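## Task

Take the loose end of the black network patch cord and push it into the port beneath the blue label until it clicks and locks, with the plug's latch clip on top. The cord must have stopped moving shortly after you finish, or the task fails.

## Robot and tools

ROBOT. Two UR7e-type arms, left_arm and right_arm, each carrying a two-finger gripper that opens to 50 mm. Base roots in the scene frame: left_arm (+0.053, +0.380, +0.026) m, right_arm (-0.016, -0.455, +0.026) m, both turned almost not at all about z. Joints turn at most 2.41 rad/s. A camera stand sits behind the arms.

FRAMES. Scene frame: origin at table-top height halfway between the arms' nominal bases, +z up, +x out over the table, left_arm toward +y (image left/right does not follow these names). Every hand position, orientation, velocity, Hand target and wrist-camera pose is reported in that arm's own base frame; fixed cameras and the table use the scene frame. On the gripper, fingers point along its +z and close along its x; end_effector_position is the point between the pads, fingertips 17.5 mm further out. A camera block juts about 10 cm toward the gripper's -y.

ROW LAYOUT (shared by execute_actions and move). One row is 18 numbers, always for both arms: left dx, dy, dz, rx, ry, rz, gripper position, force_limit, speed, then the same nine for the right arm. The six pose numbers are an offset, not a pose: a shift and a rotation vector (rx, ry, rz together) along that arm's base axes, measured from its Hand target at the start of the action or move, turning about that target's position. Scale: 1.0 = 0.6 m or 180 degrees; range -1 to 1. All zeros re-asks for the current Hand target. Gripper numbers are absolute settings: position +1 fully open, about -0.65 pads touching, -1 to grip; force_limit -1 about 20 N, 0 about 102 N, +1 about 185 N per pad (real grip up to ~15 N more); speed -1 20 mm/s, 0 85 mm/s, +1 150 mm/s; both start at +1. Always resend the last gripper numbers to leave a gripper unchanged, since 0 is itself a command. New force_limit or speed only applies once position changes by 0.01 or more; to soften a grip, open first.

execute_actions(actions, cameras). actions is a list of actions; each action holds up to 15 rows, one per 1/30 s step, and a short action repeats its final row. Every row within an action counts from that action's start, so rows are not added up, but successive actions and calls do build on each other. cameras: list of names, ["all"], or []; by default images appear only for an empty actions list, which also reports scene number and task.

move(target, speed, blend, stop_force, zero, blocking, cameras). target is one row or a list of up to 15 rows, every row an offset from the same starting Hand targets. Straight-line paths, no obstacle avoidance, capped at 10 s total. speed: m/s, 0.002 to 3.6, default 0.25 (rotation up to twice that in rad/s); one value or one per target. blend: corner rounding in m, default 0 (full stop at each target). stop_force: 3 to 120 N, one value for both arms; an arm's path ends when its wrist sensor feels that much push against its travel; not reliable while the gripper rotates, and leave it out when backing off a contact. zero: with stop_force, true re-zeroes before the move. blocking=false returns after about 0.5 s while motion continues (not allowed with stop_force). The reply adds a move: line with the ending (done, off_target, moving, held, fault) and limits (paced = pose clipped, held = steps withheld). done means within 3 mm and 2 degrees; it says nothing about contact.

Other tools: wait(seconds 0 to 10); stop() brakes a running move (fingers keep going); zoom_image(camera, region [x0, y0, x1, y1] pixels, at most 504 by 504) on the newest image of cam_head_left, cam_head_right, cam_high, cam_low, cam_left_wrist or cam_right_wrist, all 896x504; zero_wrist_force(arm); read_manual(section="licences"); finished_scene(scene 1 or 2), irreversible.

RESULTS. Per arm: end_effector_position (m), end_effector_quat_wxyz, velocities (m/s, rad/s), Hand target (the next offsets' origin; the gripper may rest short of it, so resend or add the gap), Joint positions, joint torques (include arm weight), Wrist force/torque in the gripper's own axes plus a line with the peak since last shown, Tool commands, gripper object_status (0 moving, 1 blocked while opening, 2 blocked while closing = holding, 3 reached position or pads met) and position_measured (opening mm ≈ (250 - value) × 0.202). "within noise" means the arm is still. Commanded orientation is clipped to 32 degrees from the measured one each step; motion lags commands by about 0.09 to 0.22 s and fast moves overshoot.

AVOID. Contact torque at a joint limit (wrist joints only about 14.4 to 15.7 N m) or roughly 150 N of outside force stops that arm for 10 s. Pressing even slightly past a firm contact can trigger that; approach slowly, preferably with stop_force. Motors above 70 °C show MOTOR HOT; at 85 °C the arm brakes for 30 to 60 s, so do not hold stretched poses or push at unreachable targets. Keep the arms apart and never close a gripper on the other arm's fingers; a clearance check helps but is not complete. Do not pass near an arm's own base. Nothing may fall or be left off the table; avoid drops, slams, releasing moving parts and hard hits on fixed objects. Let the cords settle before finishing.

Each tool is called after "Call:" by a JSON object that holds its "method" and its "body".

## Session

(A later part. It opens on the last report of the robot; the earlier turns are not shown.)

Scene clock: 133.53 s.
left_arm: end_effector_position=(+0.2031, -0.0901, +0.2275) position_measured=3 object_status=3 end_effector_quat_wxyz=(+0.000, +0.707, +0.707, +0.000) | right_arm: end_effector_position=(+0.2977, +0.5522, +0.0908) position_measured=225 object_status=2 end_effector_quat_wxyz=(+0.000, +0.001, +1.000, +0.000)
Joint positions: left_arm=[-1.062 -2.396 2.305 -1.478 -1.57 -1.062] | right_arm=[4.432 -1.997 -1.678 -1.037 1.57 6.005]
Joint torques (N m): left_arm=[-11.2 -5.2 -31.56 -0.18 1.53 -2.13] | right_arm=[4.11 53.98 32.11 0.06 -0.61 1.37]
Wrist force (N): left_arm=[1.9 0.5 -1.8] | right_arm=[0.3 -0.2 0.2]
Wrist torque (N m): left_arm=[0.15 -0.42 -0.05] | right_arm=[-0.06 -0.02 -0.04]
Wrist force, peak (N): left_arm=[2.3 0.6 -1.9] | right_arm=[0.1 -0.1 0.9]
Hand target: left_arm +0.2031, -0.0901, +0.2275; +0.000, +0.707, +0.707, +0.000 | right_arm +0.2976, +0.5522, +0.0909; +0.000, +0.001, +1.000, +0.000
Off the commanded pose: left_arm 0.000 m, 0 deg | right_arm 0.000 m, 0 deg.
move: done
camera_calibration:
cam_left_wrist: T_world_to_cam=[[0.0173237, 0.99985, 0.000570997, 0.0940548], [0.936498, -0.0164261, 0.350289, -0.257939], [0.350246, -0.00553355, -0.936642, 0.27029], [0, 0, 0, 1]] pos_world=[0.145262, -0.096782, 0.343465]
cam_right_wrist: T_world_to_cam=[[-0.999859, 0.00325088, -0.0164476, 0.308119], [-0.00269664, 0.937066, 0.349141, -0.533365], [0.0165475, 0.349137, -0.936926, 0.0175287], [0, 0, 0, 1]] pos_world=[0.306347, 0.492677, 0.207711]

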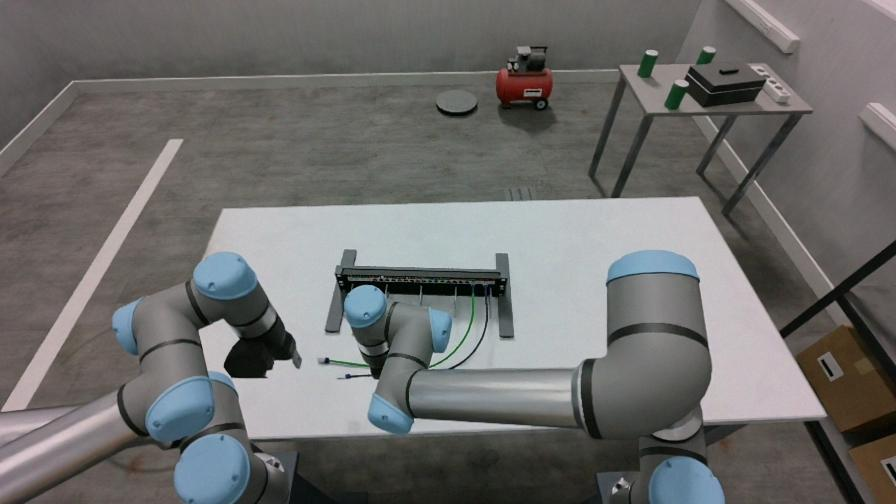

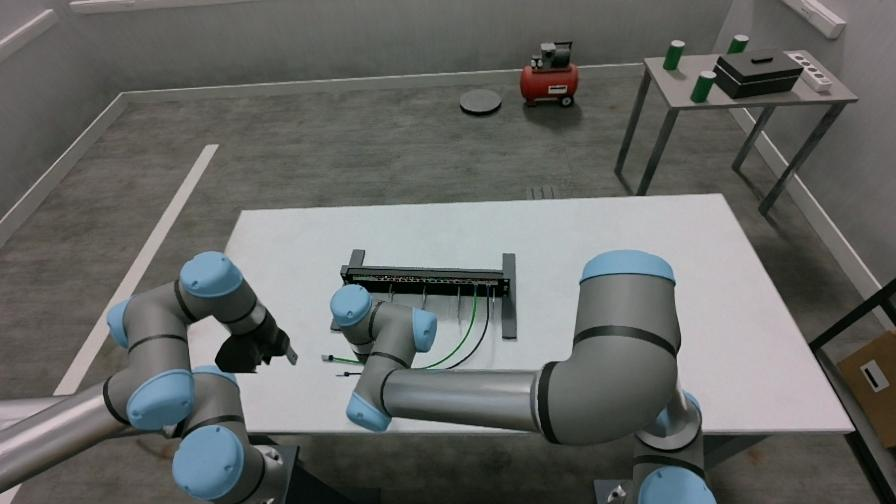

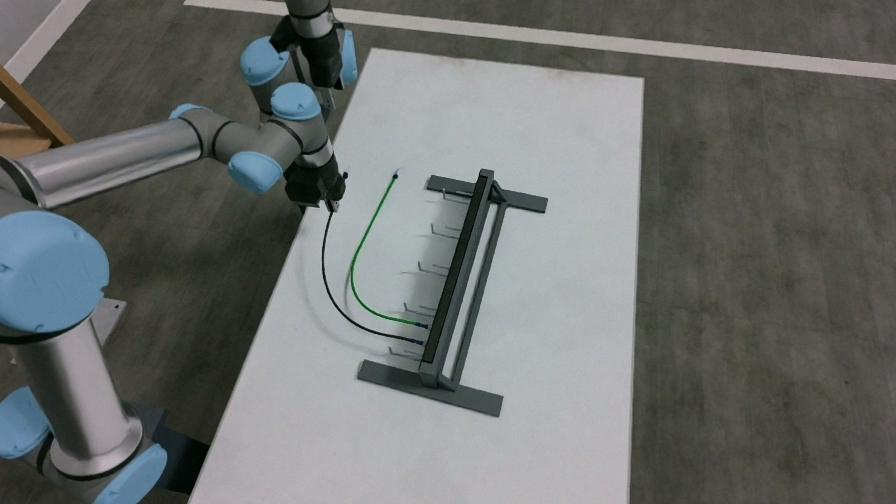

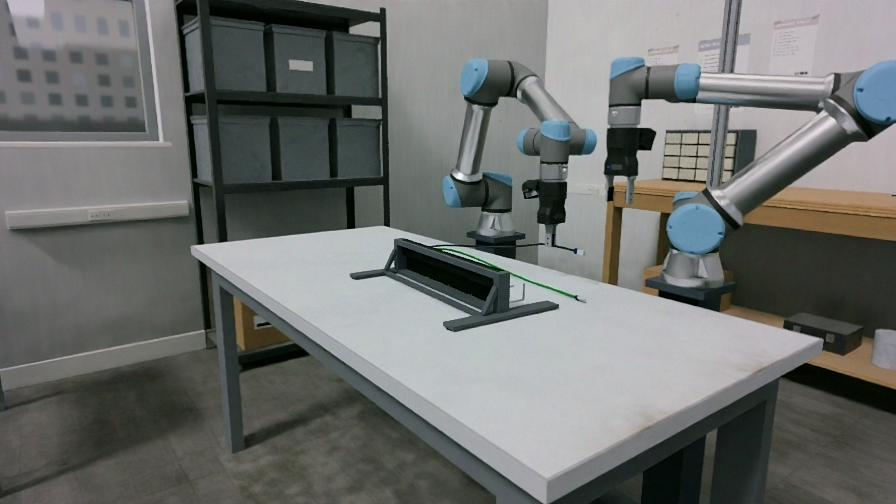

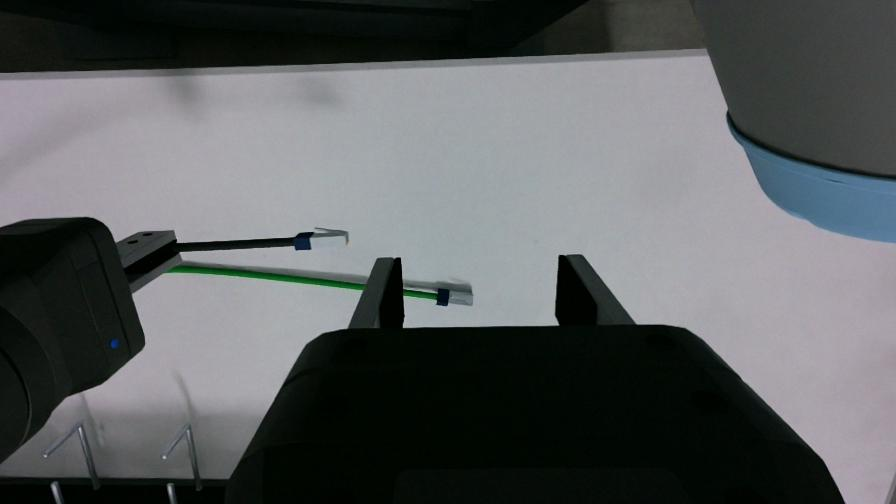

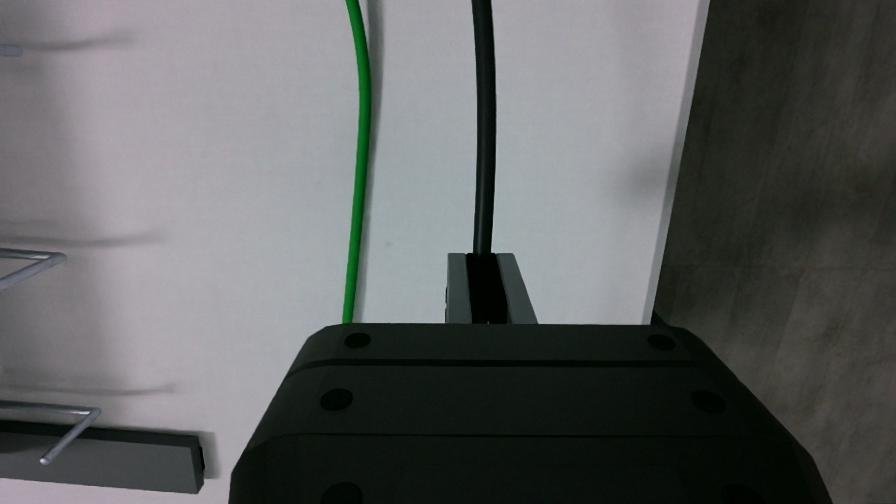

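Call:
{"method": "move", "body": {"target": [0.06,0,0.13,0,0,0,1,1,1,0.06,0,0.15,0,0.361,0,-1,-0.9,-1], "speed": 0.2, "cameras": ["all"]}}

Call:
{"method": "zoom_image", "body": {"camera": "cam_left_wrist", "region": [180, 120, 520, 320]}}

Call:
{"method": "zoom_image", "body": {"camera": "cam_low", "region": [480, 140, 640, 260]}}

Scene clock: 144.33 s.
left_arm: end_effector_position=(+0.2391, -0.0901, +0.3055) position_measured=3 object_status=3 end_effector_quat_wxyz=(+0.000, +0.707, +0.707, +0.000) | right_arm: end_effector_position=(+0.3336, +0.5522, +0.1809) position_measured=225 object_status=2 end_effector_quat_wxyz=(-0.537, +0.000, +0.844, -0.001)
Joint positions: left_arm=[-0.91 -2.251 2.067 -1.386 -1.57 -0.91] | right_arm=[4.082 -2.466 -0.828 -2.319 2.391 5.239]
Joint torques (N m): left_arm=[12.35 17.4 -31.66 -0.24 -1.88 2.8] | right_arm=[-7.94 53.6 32.29 -1.82 3.63 -1.08]
Wrist force (N): left_arm=[1.6 0.6 -1.6] | right_arm=[-0.6 0.9 -0.5]
Wrist torque (N m): left_arm=[0.17 -0.35 -0.03] | right_arm=[0.13 -0.41 -0.01]
Wrist force, peak (N): left_arm=[2.3 0.8 -1.9] | right_arm=[-0.6 0.9 -0.8]
Hand target: left_arm +0.2391, -0.0901, +0.3055; +0.000, +0.707, +0.707, +0.000 | right_arm +0.3336, +0.5522, +0.1809; -0.537, +0.000, +0.844, -0.001
Off the commanded pose: left_arm 0.000 m, 0 deg | right_arm 0.000 m, 0 deg.
move: done
camera_calibration:
cam_left_wrist: T_world_to_cam=[[0.0173237, 0.99985, 0.000570997, 0.0933866], [0.936498, -0.0164261, 0.350289, -0.318976], [0.350246, -0.00553355, -0.936642, 0.33074], [0, 0, 0, 1]] pos_world=[0.181262, -0.096782, 0.421465]
cam_right_wrist: T_world_to_cam=[[-0.437936, 0.00324677, 0.899, -0.00750047], [0.315279, 0.937037, 0.1502, -0.634824], [-0.841909, 0.349214, -0.411386, 0.292662], [0, 0, 0, 1]] pos_world=[0.443257, 0.492677, 0.222491]

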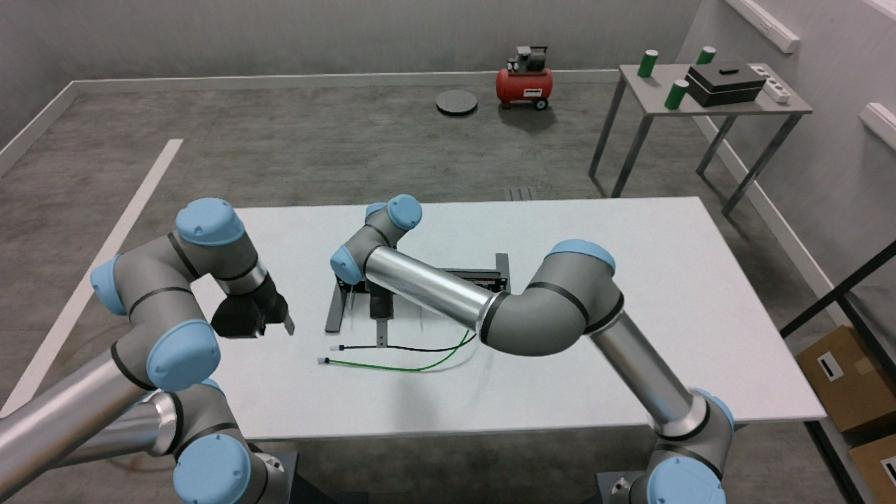

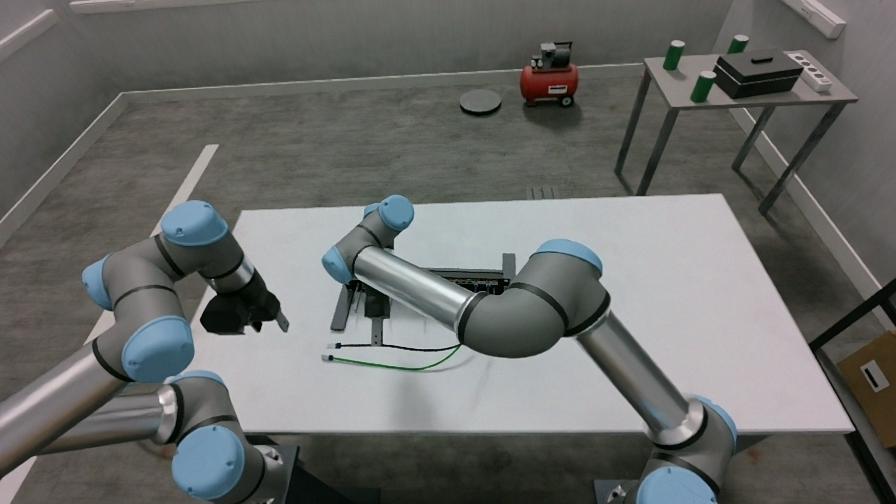

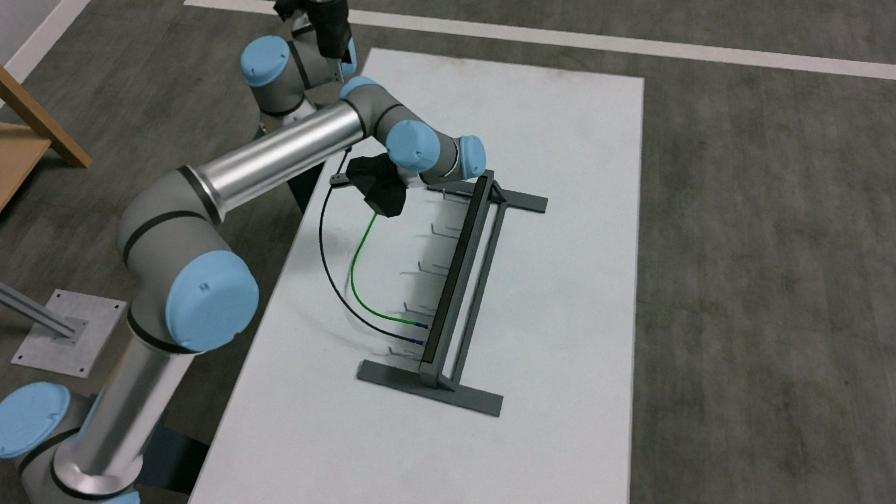

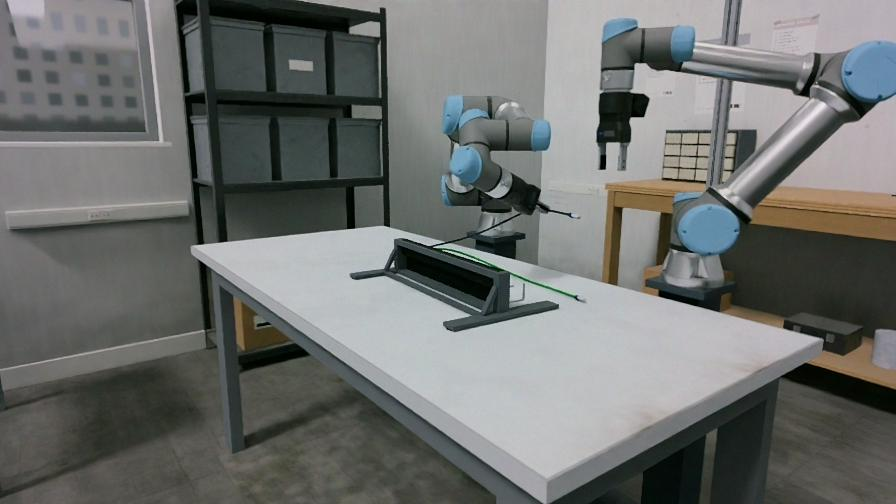

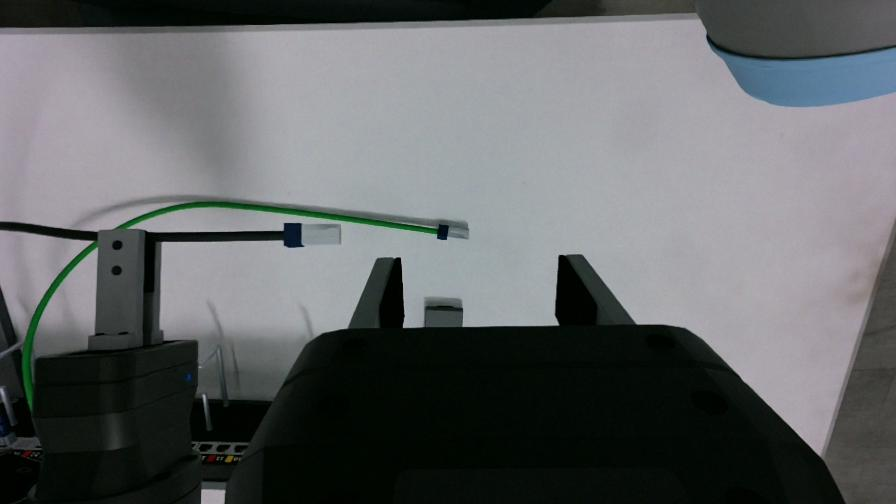

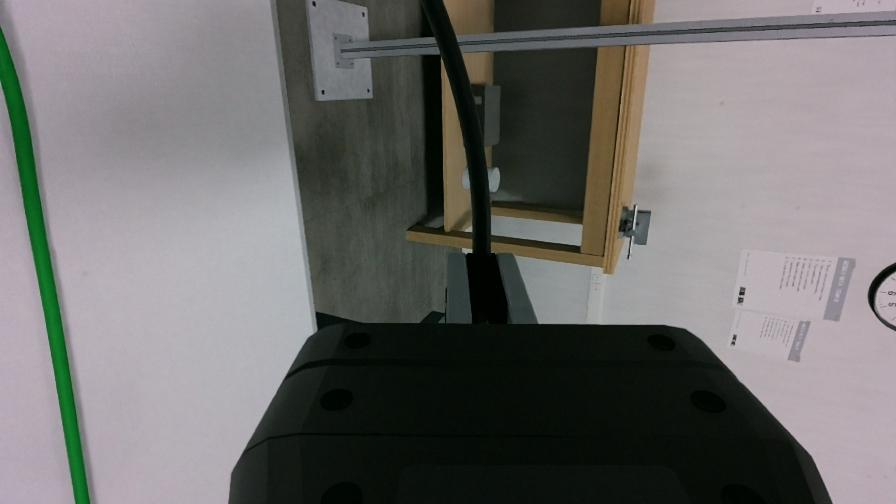

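Scaled by 1.482 from the camera's 896x504 image, which has a finer 1280x720 frame.

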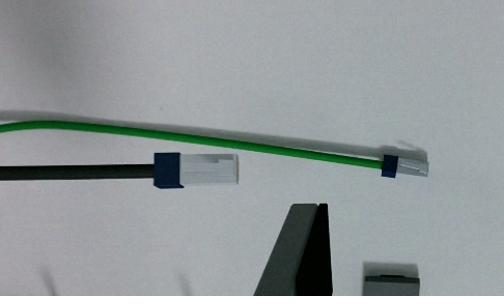

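Scaled by 3.150 from the camera's 896x504 image, which has a finer 1280x720 frame.

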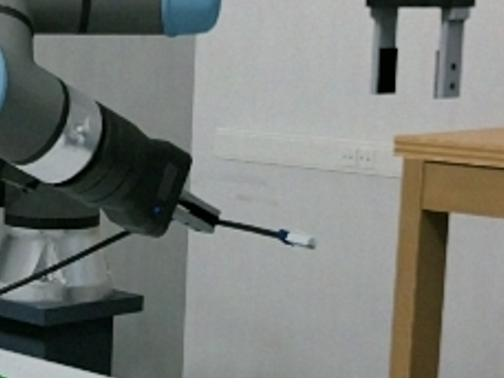

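Call:
{"method": "zoom_image", "body": {"camera": "cam_left_wrist", "region": [270, 200, 360, 265]}}

Call:
{"method": "zoom_image", "body": {"camera": "cam_head_right", "region": [315, 320, 395, 375]}}

Call:
{"method": "zoom_image", "body": {"camera": "cam_head_left", "region": [315, 320, 395, 375]}}

Scaled by 5.600 from the camera's 896x504 image, which has a finer 1280x720 frame.

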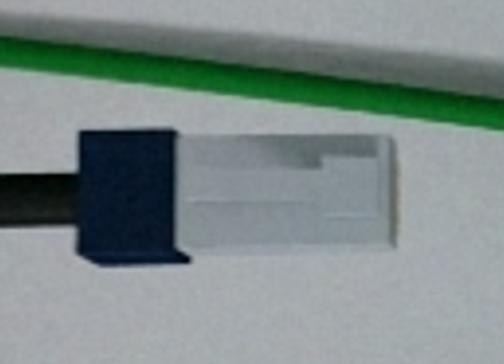

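Scaled by 6.300 from the camera's 896x504 image, which has a finer 1280x720 frame.

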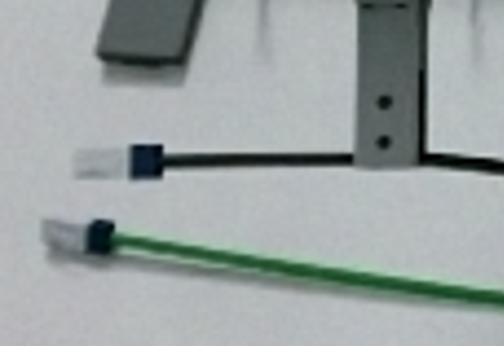

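Scaled by 6.300 from the camera's 896x504 image, which has a finer 1280x720 frame.

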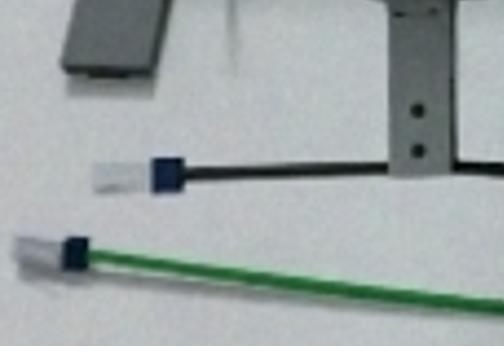

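Call:
{"method": "move", "body": {"target": [0,0,0,0,0,0,1,1,1,0,0,0,0.02,0.115,0,-1,-0.9,-1], "speed": 0.15, "cameras": ["cam_left_wrist","cam_low"]}}

Call:
{"method": "zoom_image", "body": {"camera": "cam_left_wrist", "region": [270, 200, 360, 265]}}

Call:
{"method": "zoom_image", "body": {"camera": "cam_low", "region": [530, 190, 610, 240]}}

Scene clock: 167.40 s.
left_arm: end_effector_position=(+0.2391, -0.0901, +0.3055) position_measured=3 object_status=3 end_effector_quat_wxyz=(+0.000, +0.707, +0.707, +0.000) | right_arm: end_effector_position=(+0.3336, +0.5522, +0.1809) position_measured=225 object_status=2 end_effector_quat_wxyz=(+0.679, +0.016, -0.733, -0.026)
Joint positions: left_arm=[-0.91 -2.251 2.067 -1.386 -1.57 -0.91] | right_arm=[4.055 -2.745 -0.467 -2.946 2.496 4.753]
Joint torques (N m): left_arm=[11.62 16.36 -31.57 -0.35 -1.79 2.54] | right_arm=[6.64 58.93 30.79 -4.02 -1.86 -0.89]
Wrist force (N): left_arm=[1.7 0.6 -1.6] | right_arm=[-0.7 1.4 -0.8]
Wrist torque (N m): left_arm=[0.17 -0.37 -0.03] | right_arm=[0.27 -0.51 -0.04]
Wrist force, peak (N): left_arm=[2.1 1.0 -1.7] | right_arm=[-1.3 2.8 -1.6]
Hand target: left_arm +0.2391, -0.0901, +0.3055; +0.000, +0.707, +0.707, +0.000 | right_arm +0.3336, +0.5522, +0.1809; +0.679, +0.016, -0.733, -0.026
Off the commanded pose: left_arm 0.000 m, 0 deg | right_arm 0.000 m, 0 deg.
move: done
camera_calibration:
cam_left_wrist: T_world_to_cam=[[0.0173237, 0.99985, 0.000570997, 0.0933866], [0.936498, -0.0164261, 0.350289, -0.318976], [0.350246, -0.00553355, -0.936642, 0.33074], [0, 0, 0, 1]] pos_world=[0.181262, -0.096782, 0.421465]
Images, in order (width x height): cam_low 896x504, cam_left_wrist 896x504.

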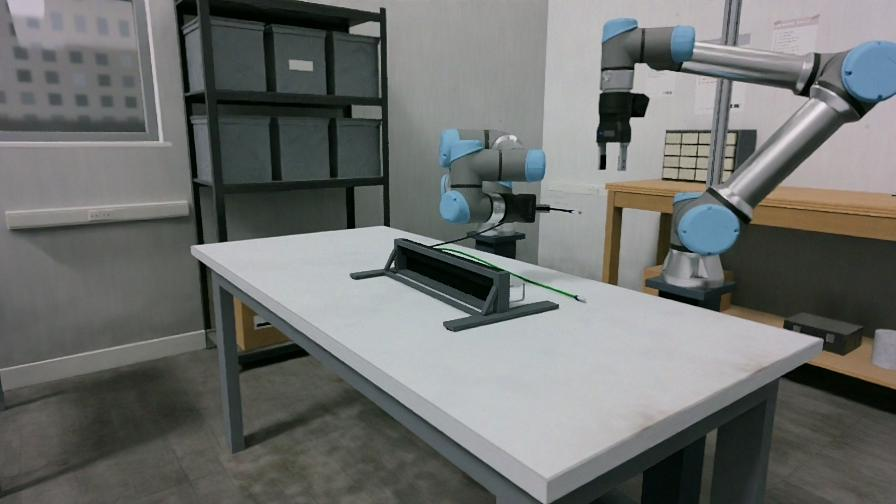

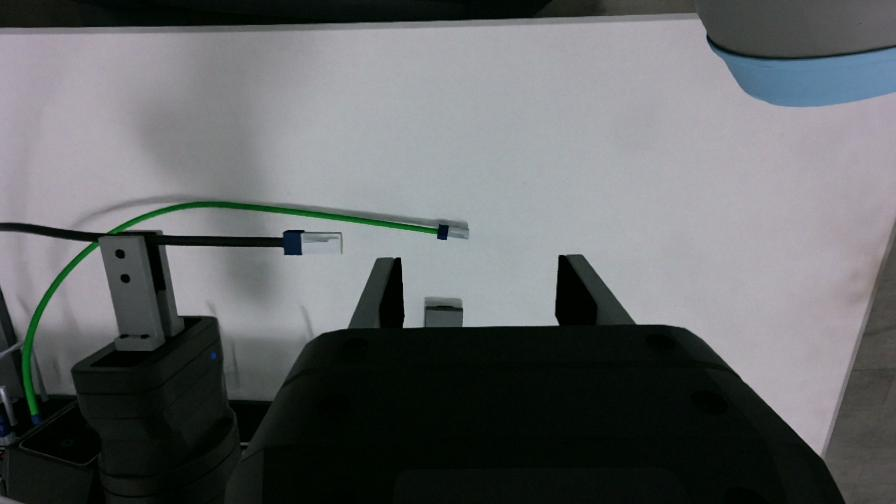

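Scaled by 5.600 from the camera's 896x504 image, which has a finer 1280x720 frame.

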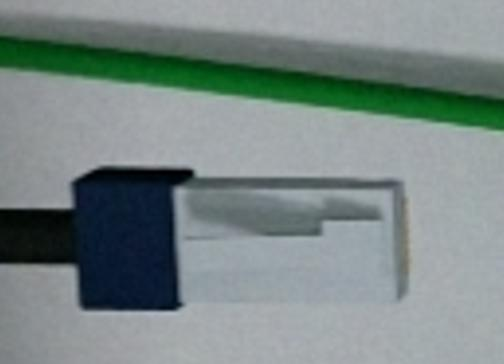

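Scaled by 6.300 from the camera's 896x504 image, which has a finer 1280x720 frame.

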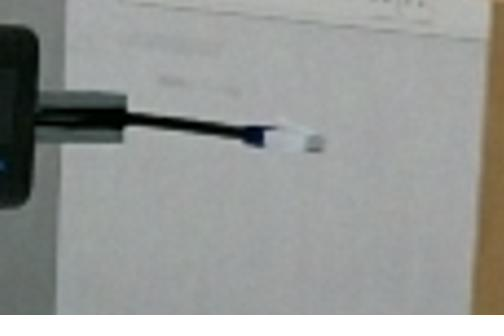

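Call:
{"method": "move", "body": {"target": [[0.0415,-0.16,0,0,0,0,0.6,1,1,0,0,0,0,0.045,0,-1,-0.9,-1],[0.0415,-0.16,-0.1,0,0,0,0.6,1,1,0,0,0,0,0.045,0,-1,-0.9,-1]], "speed": 0.15, "cameras": ["all"]}}

Call:
{"method": "zoom_image", "body": {"camera": "cam_head_right", "region": [300, 280, 400, 370]}}

Call:
{"method": "zoom_image", "body": {"camera": "cam_low", "region": [520, 160, 640, 240]}}

Call:
{"method": "zoom_image", "body": {"camera": "cam_left_wrist", "region": [380, 180, 580, 330]}}

Scene clock: 179.17 s.
left_arm: end_effector_position=(+0.2640, -0.1861, +0.2456) position_measured=63 object_status=3 end_effector_quat_wxyz=(+0.000, +0.707, +0.707, +0.000) | right_arm: end_effector_position=(+0.3336, +0.5522, +0.1809) position_measured=225 object_status=2 end_effector_quat_wxyz=(+0.730, +0.015, -0.683, -0.027)
Joint positions: left_arm=[-1.04 -2.05 2.139 -1.659 -1.57 -1.04] | right_arm=[4.054 -2.921 -0.202 -3.27 2.496 4.566]
Joint torques (N m): left_arm=[12.22 9.04 -16.75 -5.84 1.59 2.16] | right_arm=[6.81 62.34 29.88 -4.99 -1.87 -1.09]
Wrist force (N): left_arm=[2.2 0.8 -1.6] | right_arm=[-0.7 1.5 -1.1]
Wrist torque (N m): left_arm=[0.20 -0.47 0.05] | right_arm=[0.31 -0.55 -0.05]
Wrist force, peak (N): left_arm=[2.0 0.8 -3.0] | right_arm=[-0.8 1.9 -1.2]
Hand target: left_arm +0.2640, -0.1861, +0.2455; +0.000, +0.707, +0.707, +0.000 | right_arm +0.3336, +0.5522, +0.1809; +0.730, +0.015, -0.683, -0.027
Off the commanded pose: left_arm 0.000 m, 0 deg | right_arm 0.000 m, 0 deg.
move: done
camera_calibration:
cam_left_wrist: T_world_to_cam=[[0.0173247, 0.99985, 0.000569373, 0.188977], [0.936531, -0.016427, 0.350201, -0.322805], [0.350158, -0.00553391, -0.936674, 0.265541], [0, 0, 0, 1]] pos_world=[0.206062, -0.192782, 0.361664]
cam_right_wrist: T_world_to_cam=[[0.0491115, -0.0569959, 0.997166, -0.154522], [0.366999, 0.92956, 0.0350566, -0.627068], [-0.928924, 0.364237, 0.0665696, 0.226923], [0, 0, 0, 1]] pos_world=[0.448516, 0.491437, 0.160961]

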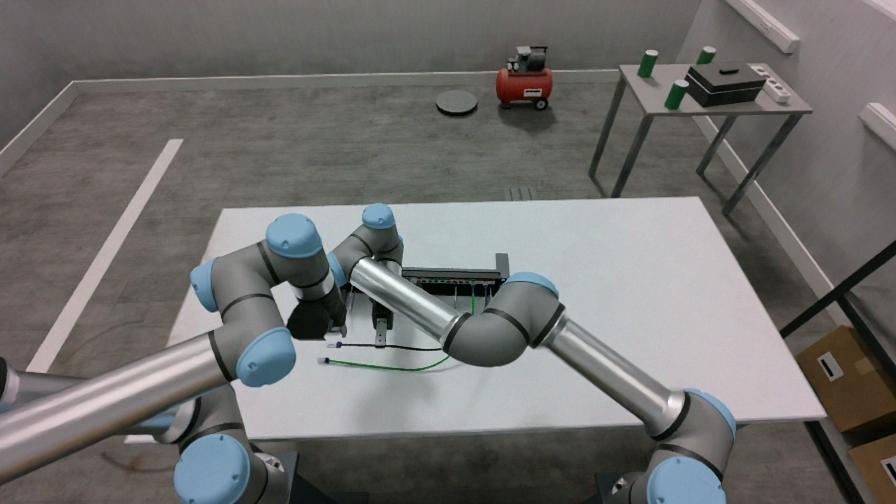

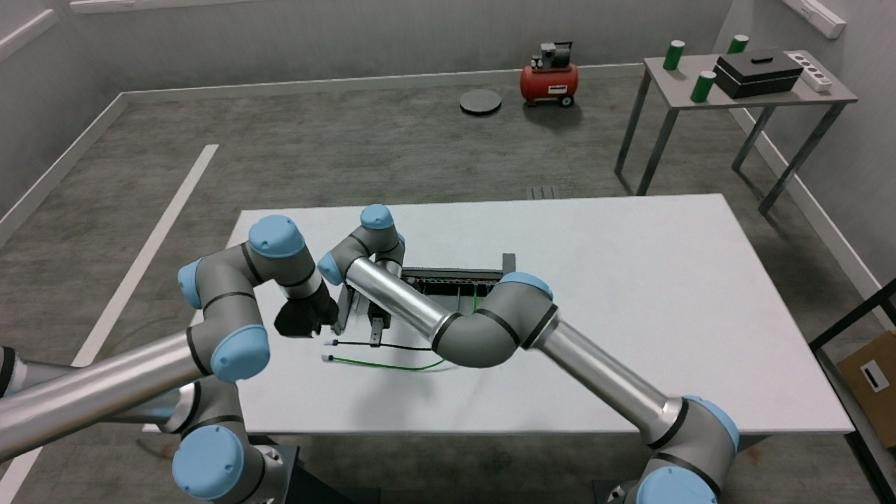

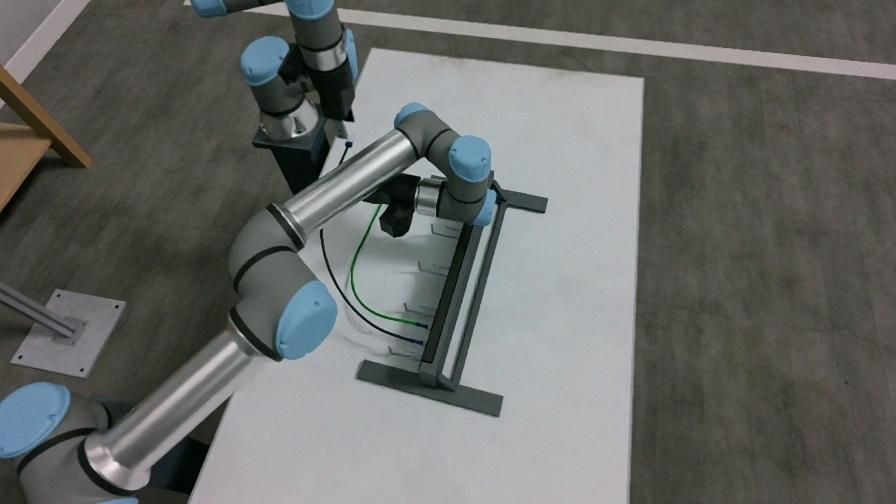

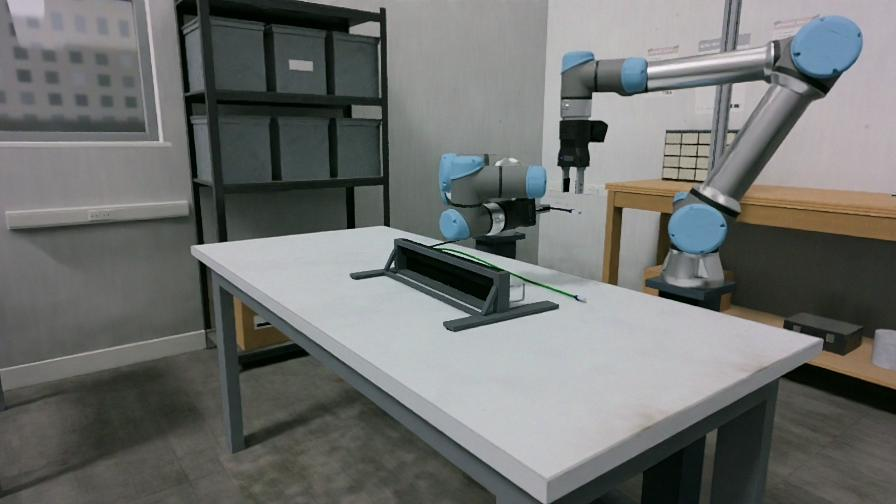

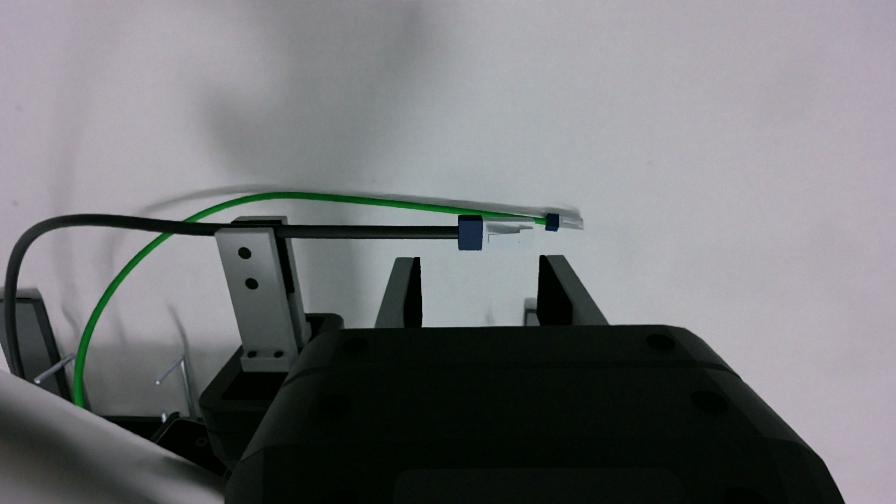

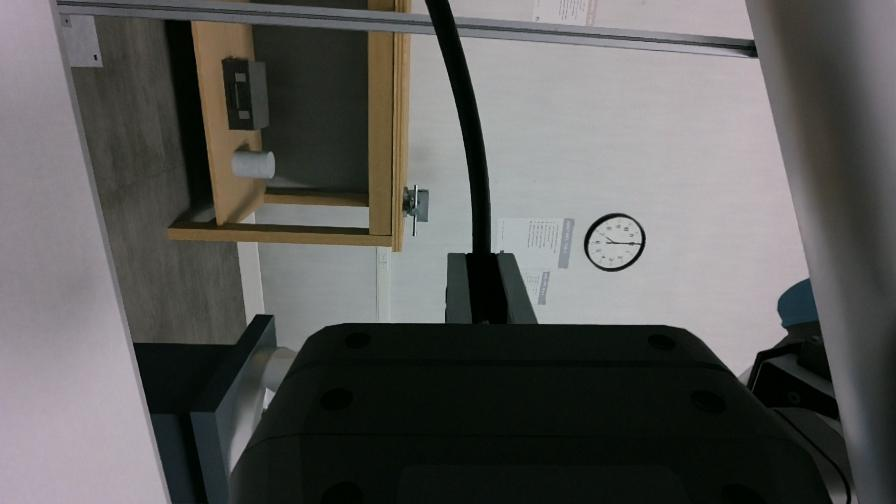

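Scaled by 5.040 from the camera's 896x504 image, which has a finer 1280x720 frame.

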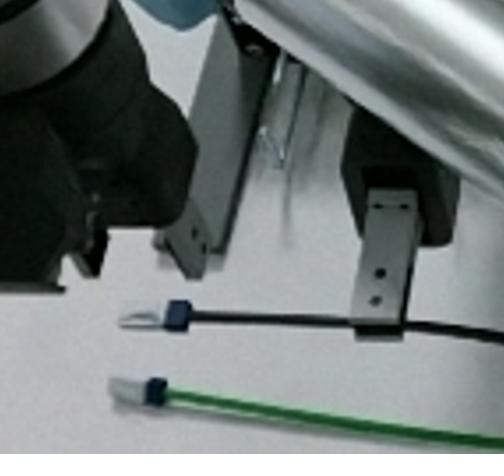

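Scaled by 4.200 from the camera's 896x504 image, which has a finer 1280x720 frame.

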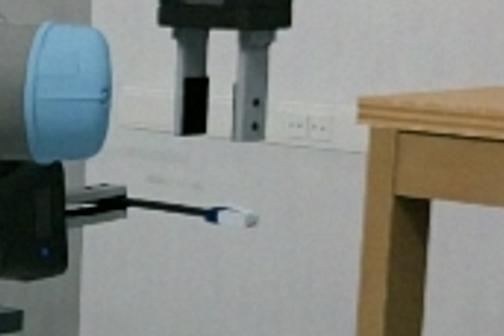

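Scaled by 2.520 from the camera's 896x504 image, which has a finer 1280x720 frame.

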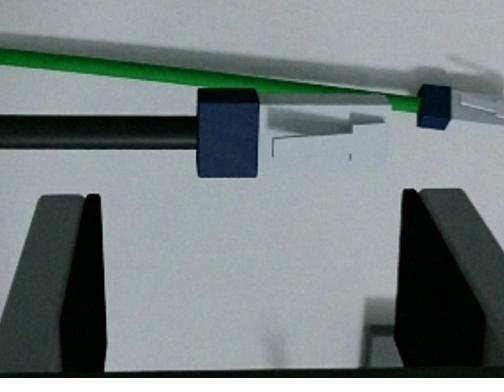

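Call:
{"method": "move", "body": {"target": [0.0017,0.003,0,0,0,0.5,0.2,1,1,0,0,0,0,0,0,-1,-0.9,-1], "cameras": ["all"]}}

Call:
{"method": "zoom_image", "body": {"camera": "cam_left_wrist", "region": [380, 180, 580, 330]}}

Call:
{"method": "zoom_image", "body": {"camera": "cam_head_right", "region": [300, 280, 400, 370]}}

Call:
{"method": "zoom_image", "body": {"camera": "cam_low", "region": [520, 160, 640, 240]}}

Scene clock: 191.27 s.
left_arm: end_effector_position=(+0.2650, -0.1843, +0.2455) position_measured=123 object_status=3 end_effector_quat_wxyz=(+0.000, +0.000, +1.000, +0.000) | right_arm: end_effector_position=(+0.3336, +0.5522, +0.1809) position_measured=225 object_status=2 end_effector_quat_wxyz=(+0.730, +0.015, -0.683, -0.027)
Joint positions: left_arm=[-1.033 -2.05 2.14 -1.66 -1.572 -2.603] | right_arm=[4.054 -2.921 -0.202 -3.27 2.496 4.566]
Joint torques (N m): left_arm=[-12.41 -19.26 -16.93 -0.34 1.57 -2.05] | right_arm=[6.78 61.82 29.99 -5.1 -1.82 -1.09]
Wrist force (N): left_arm=[2.0 0.4 -1.8] | right_arm=[-0.9 1.6 -1.0]
Wrist torque (N m): left_arm=[0.14 -0.44 0.05] | right_arm=[0.32 -0.51 -0.05]
Wrist force, peak (N): left_arm=[2.3 0.9 -1.7] | right_arm=[-1.0 1.8 -1.3]
Hand target: left_arm +0.2650, -0.1843, +0.2455; +0.000, +0.000, +1.000, +0.000 | right_arm +0.3336, +0.5522, +0.1809; +0.730, +0.015, -0.683, -0.027
Off the commanded pose: left_arm 0.000 m, 0 deg | right_arm 0.000 m, 0 deg.
move: done
camera_calibration:
cam_left_wrist: T_world_to_cam=[[-0.999844, 0.0176407, 0.00057999, 0.275605], [0.0167266, 0.936524, 0.350204, 0.0957325], [0.00563465, 0.350159, -0.936673, 0.421865], [0, 0, 0, 1]] pos_world=[0.271583, -0.242238, 0.361464]
cam_right_wrist: T_world_to_cam=[[0.0491137, -0.0569906, 0.997166, -0.154525], [0.366999, 0.929561, 0.0350509, -0.627067], [-0.928924, 0.364237, 0.0665696, 0.226923], [0, 0, 0, 1]] pos_world=[0.448516, 0.491437, 0.160961]

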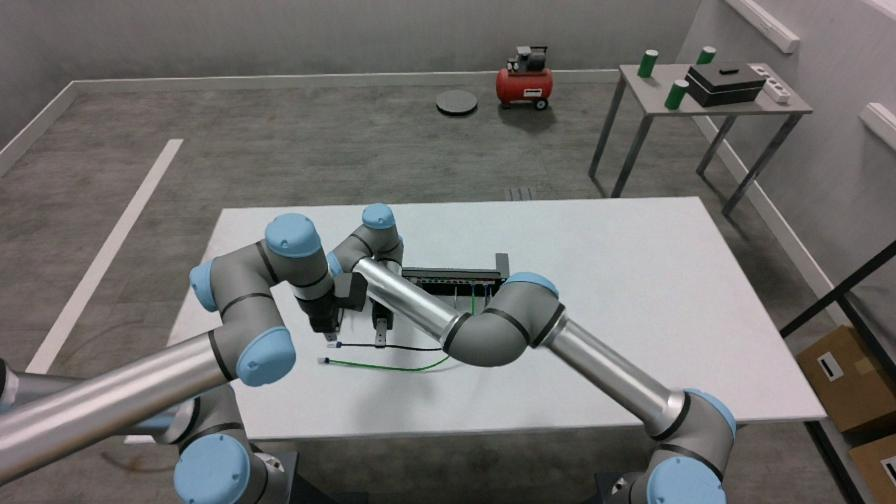

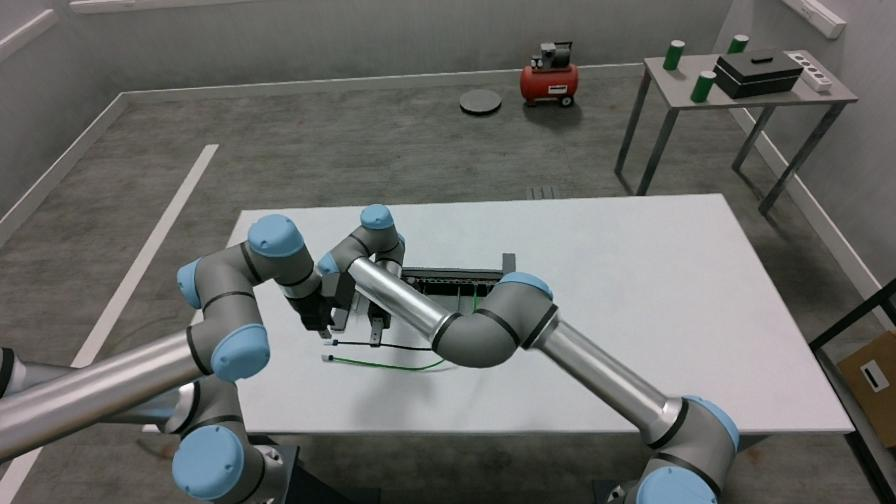

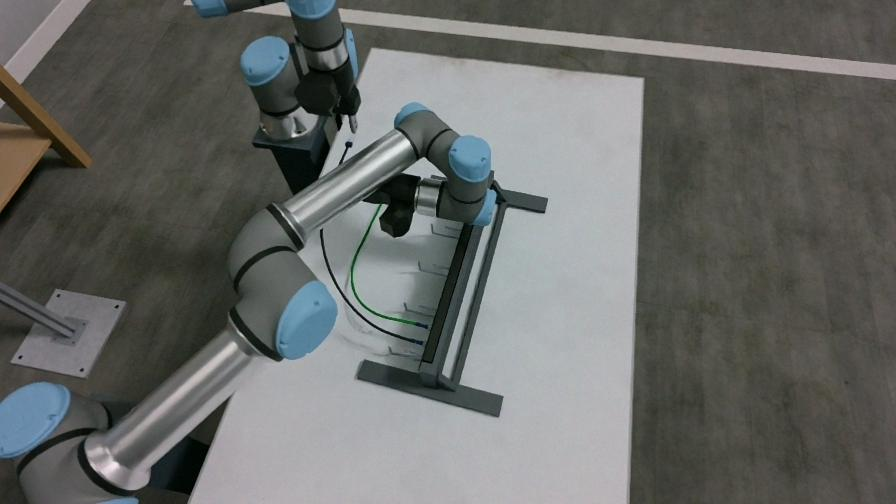

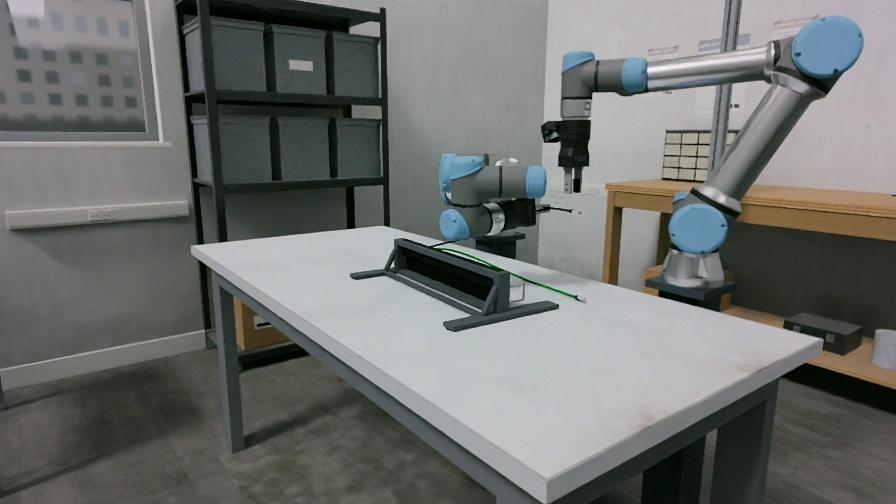

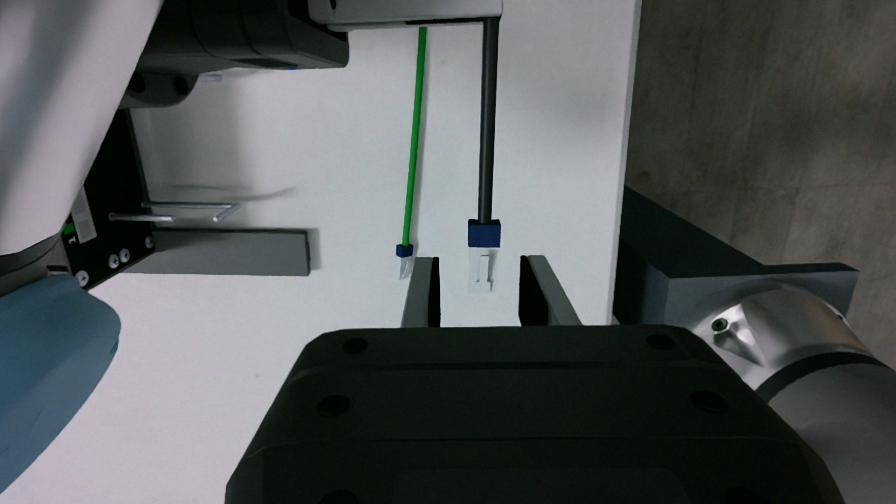

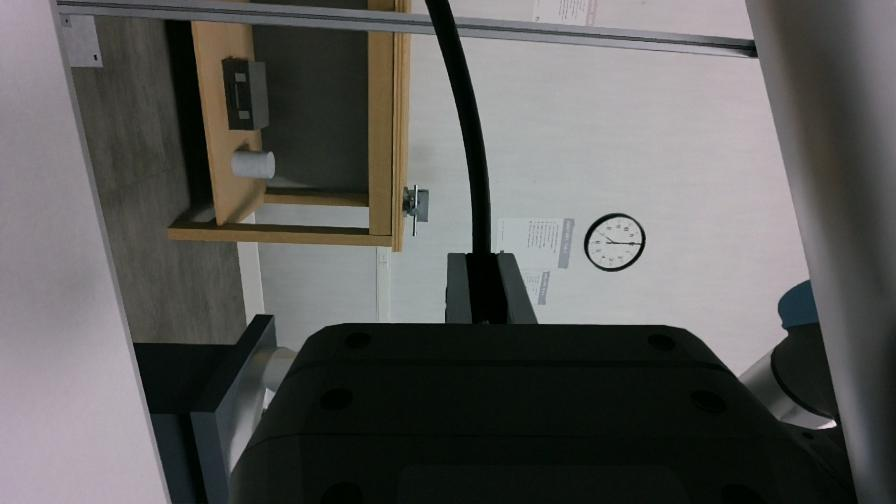

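Scaled by 2.520 from the camera's 896x504 image, which has a finer 1280x720 frame.

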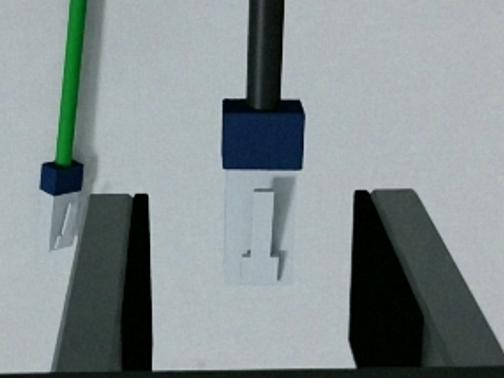

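Scaled by 5.040 from the camera's 896x504 image, which has a finer 1280x720 frame.

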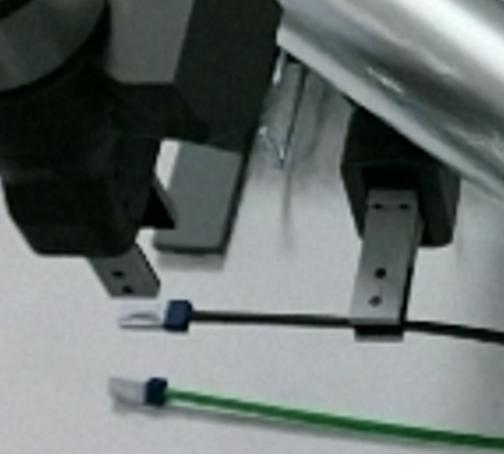

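Scaled by 4.200 from the camera's 896x504 image, which has a finer 1280x720 frame.

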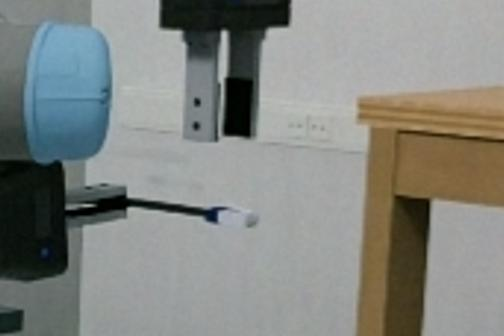

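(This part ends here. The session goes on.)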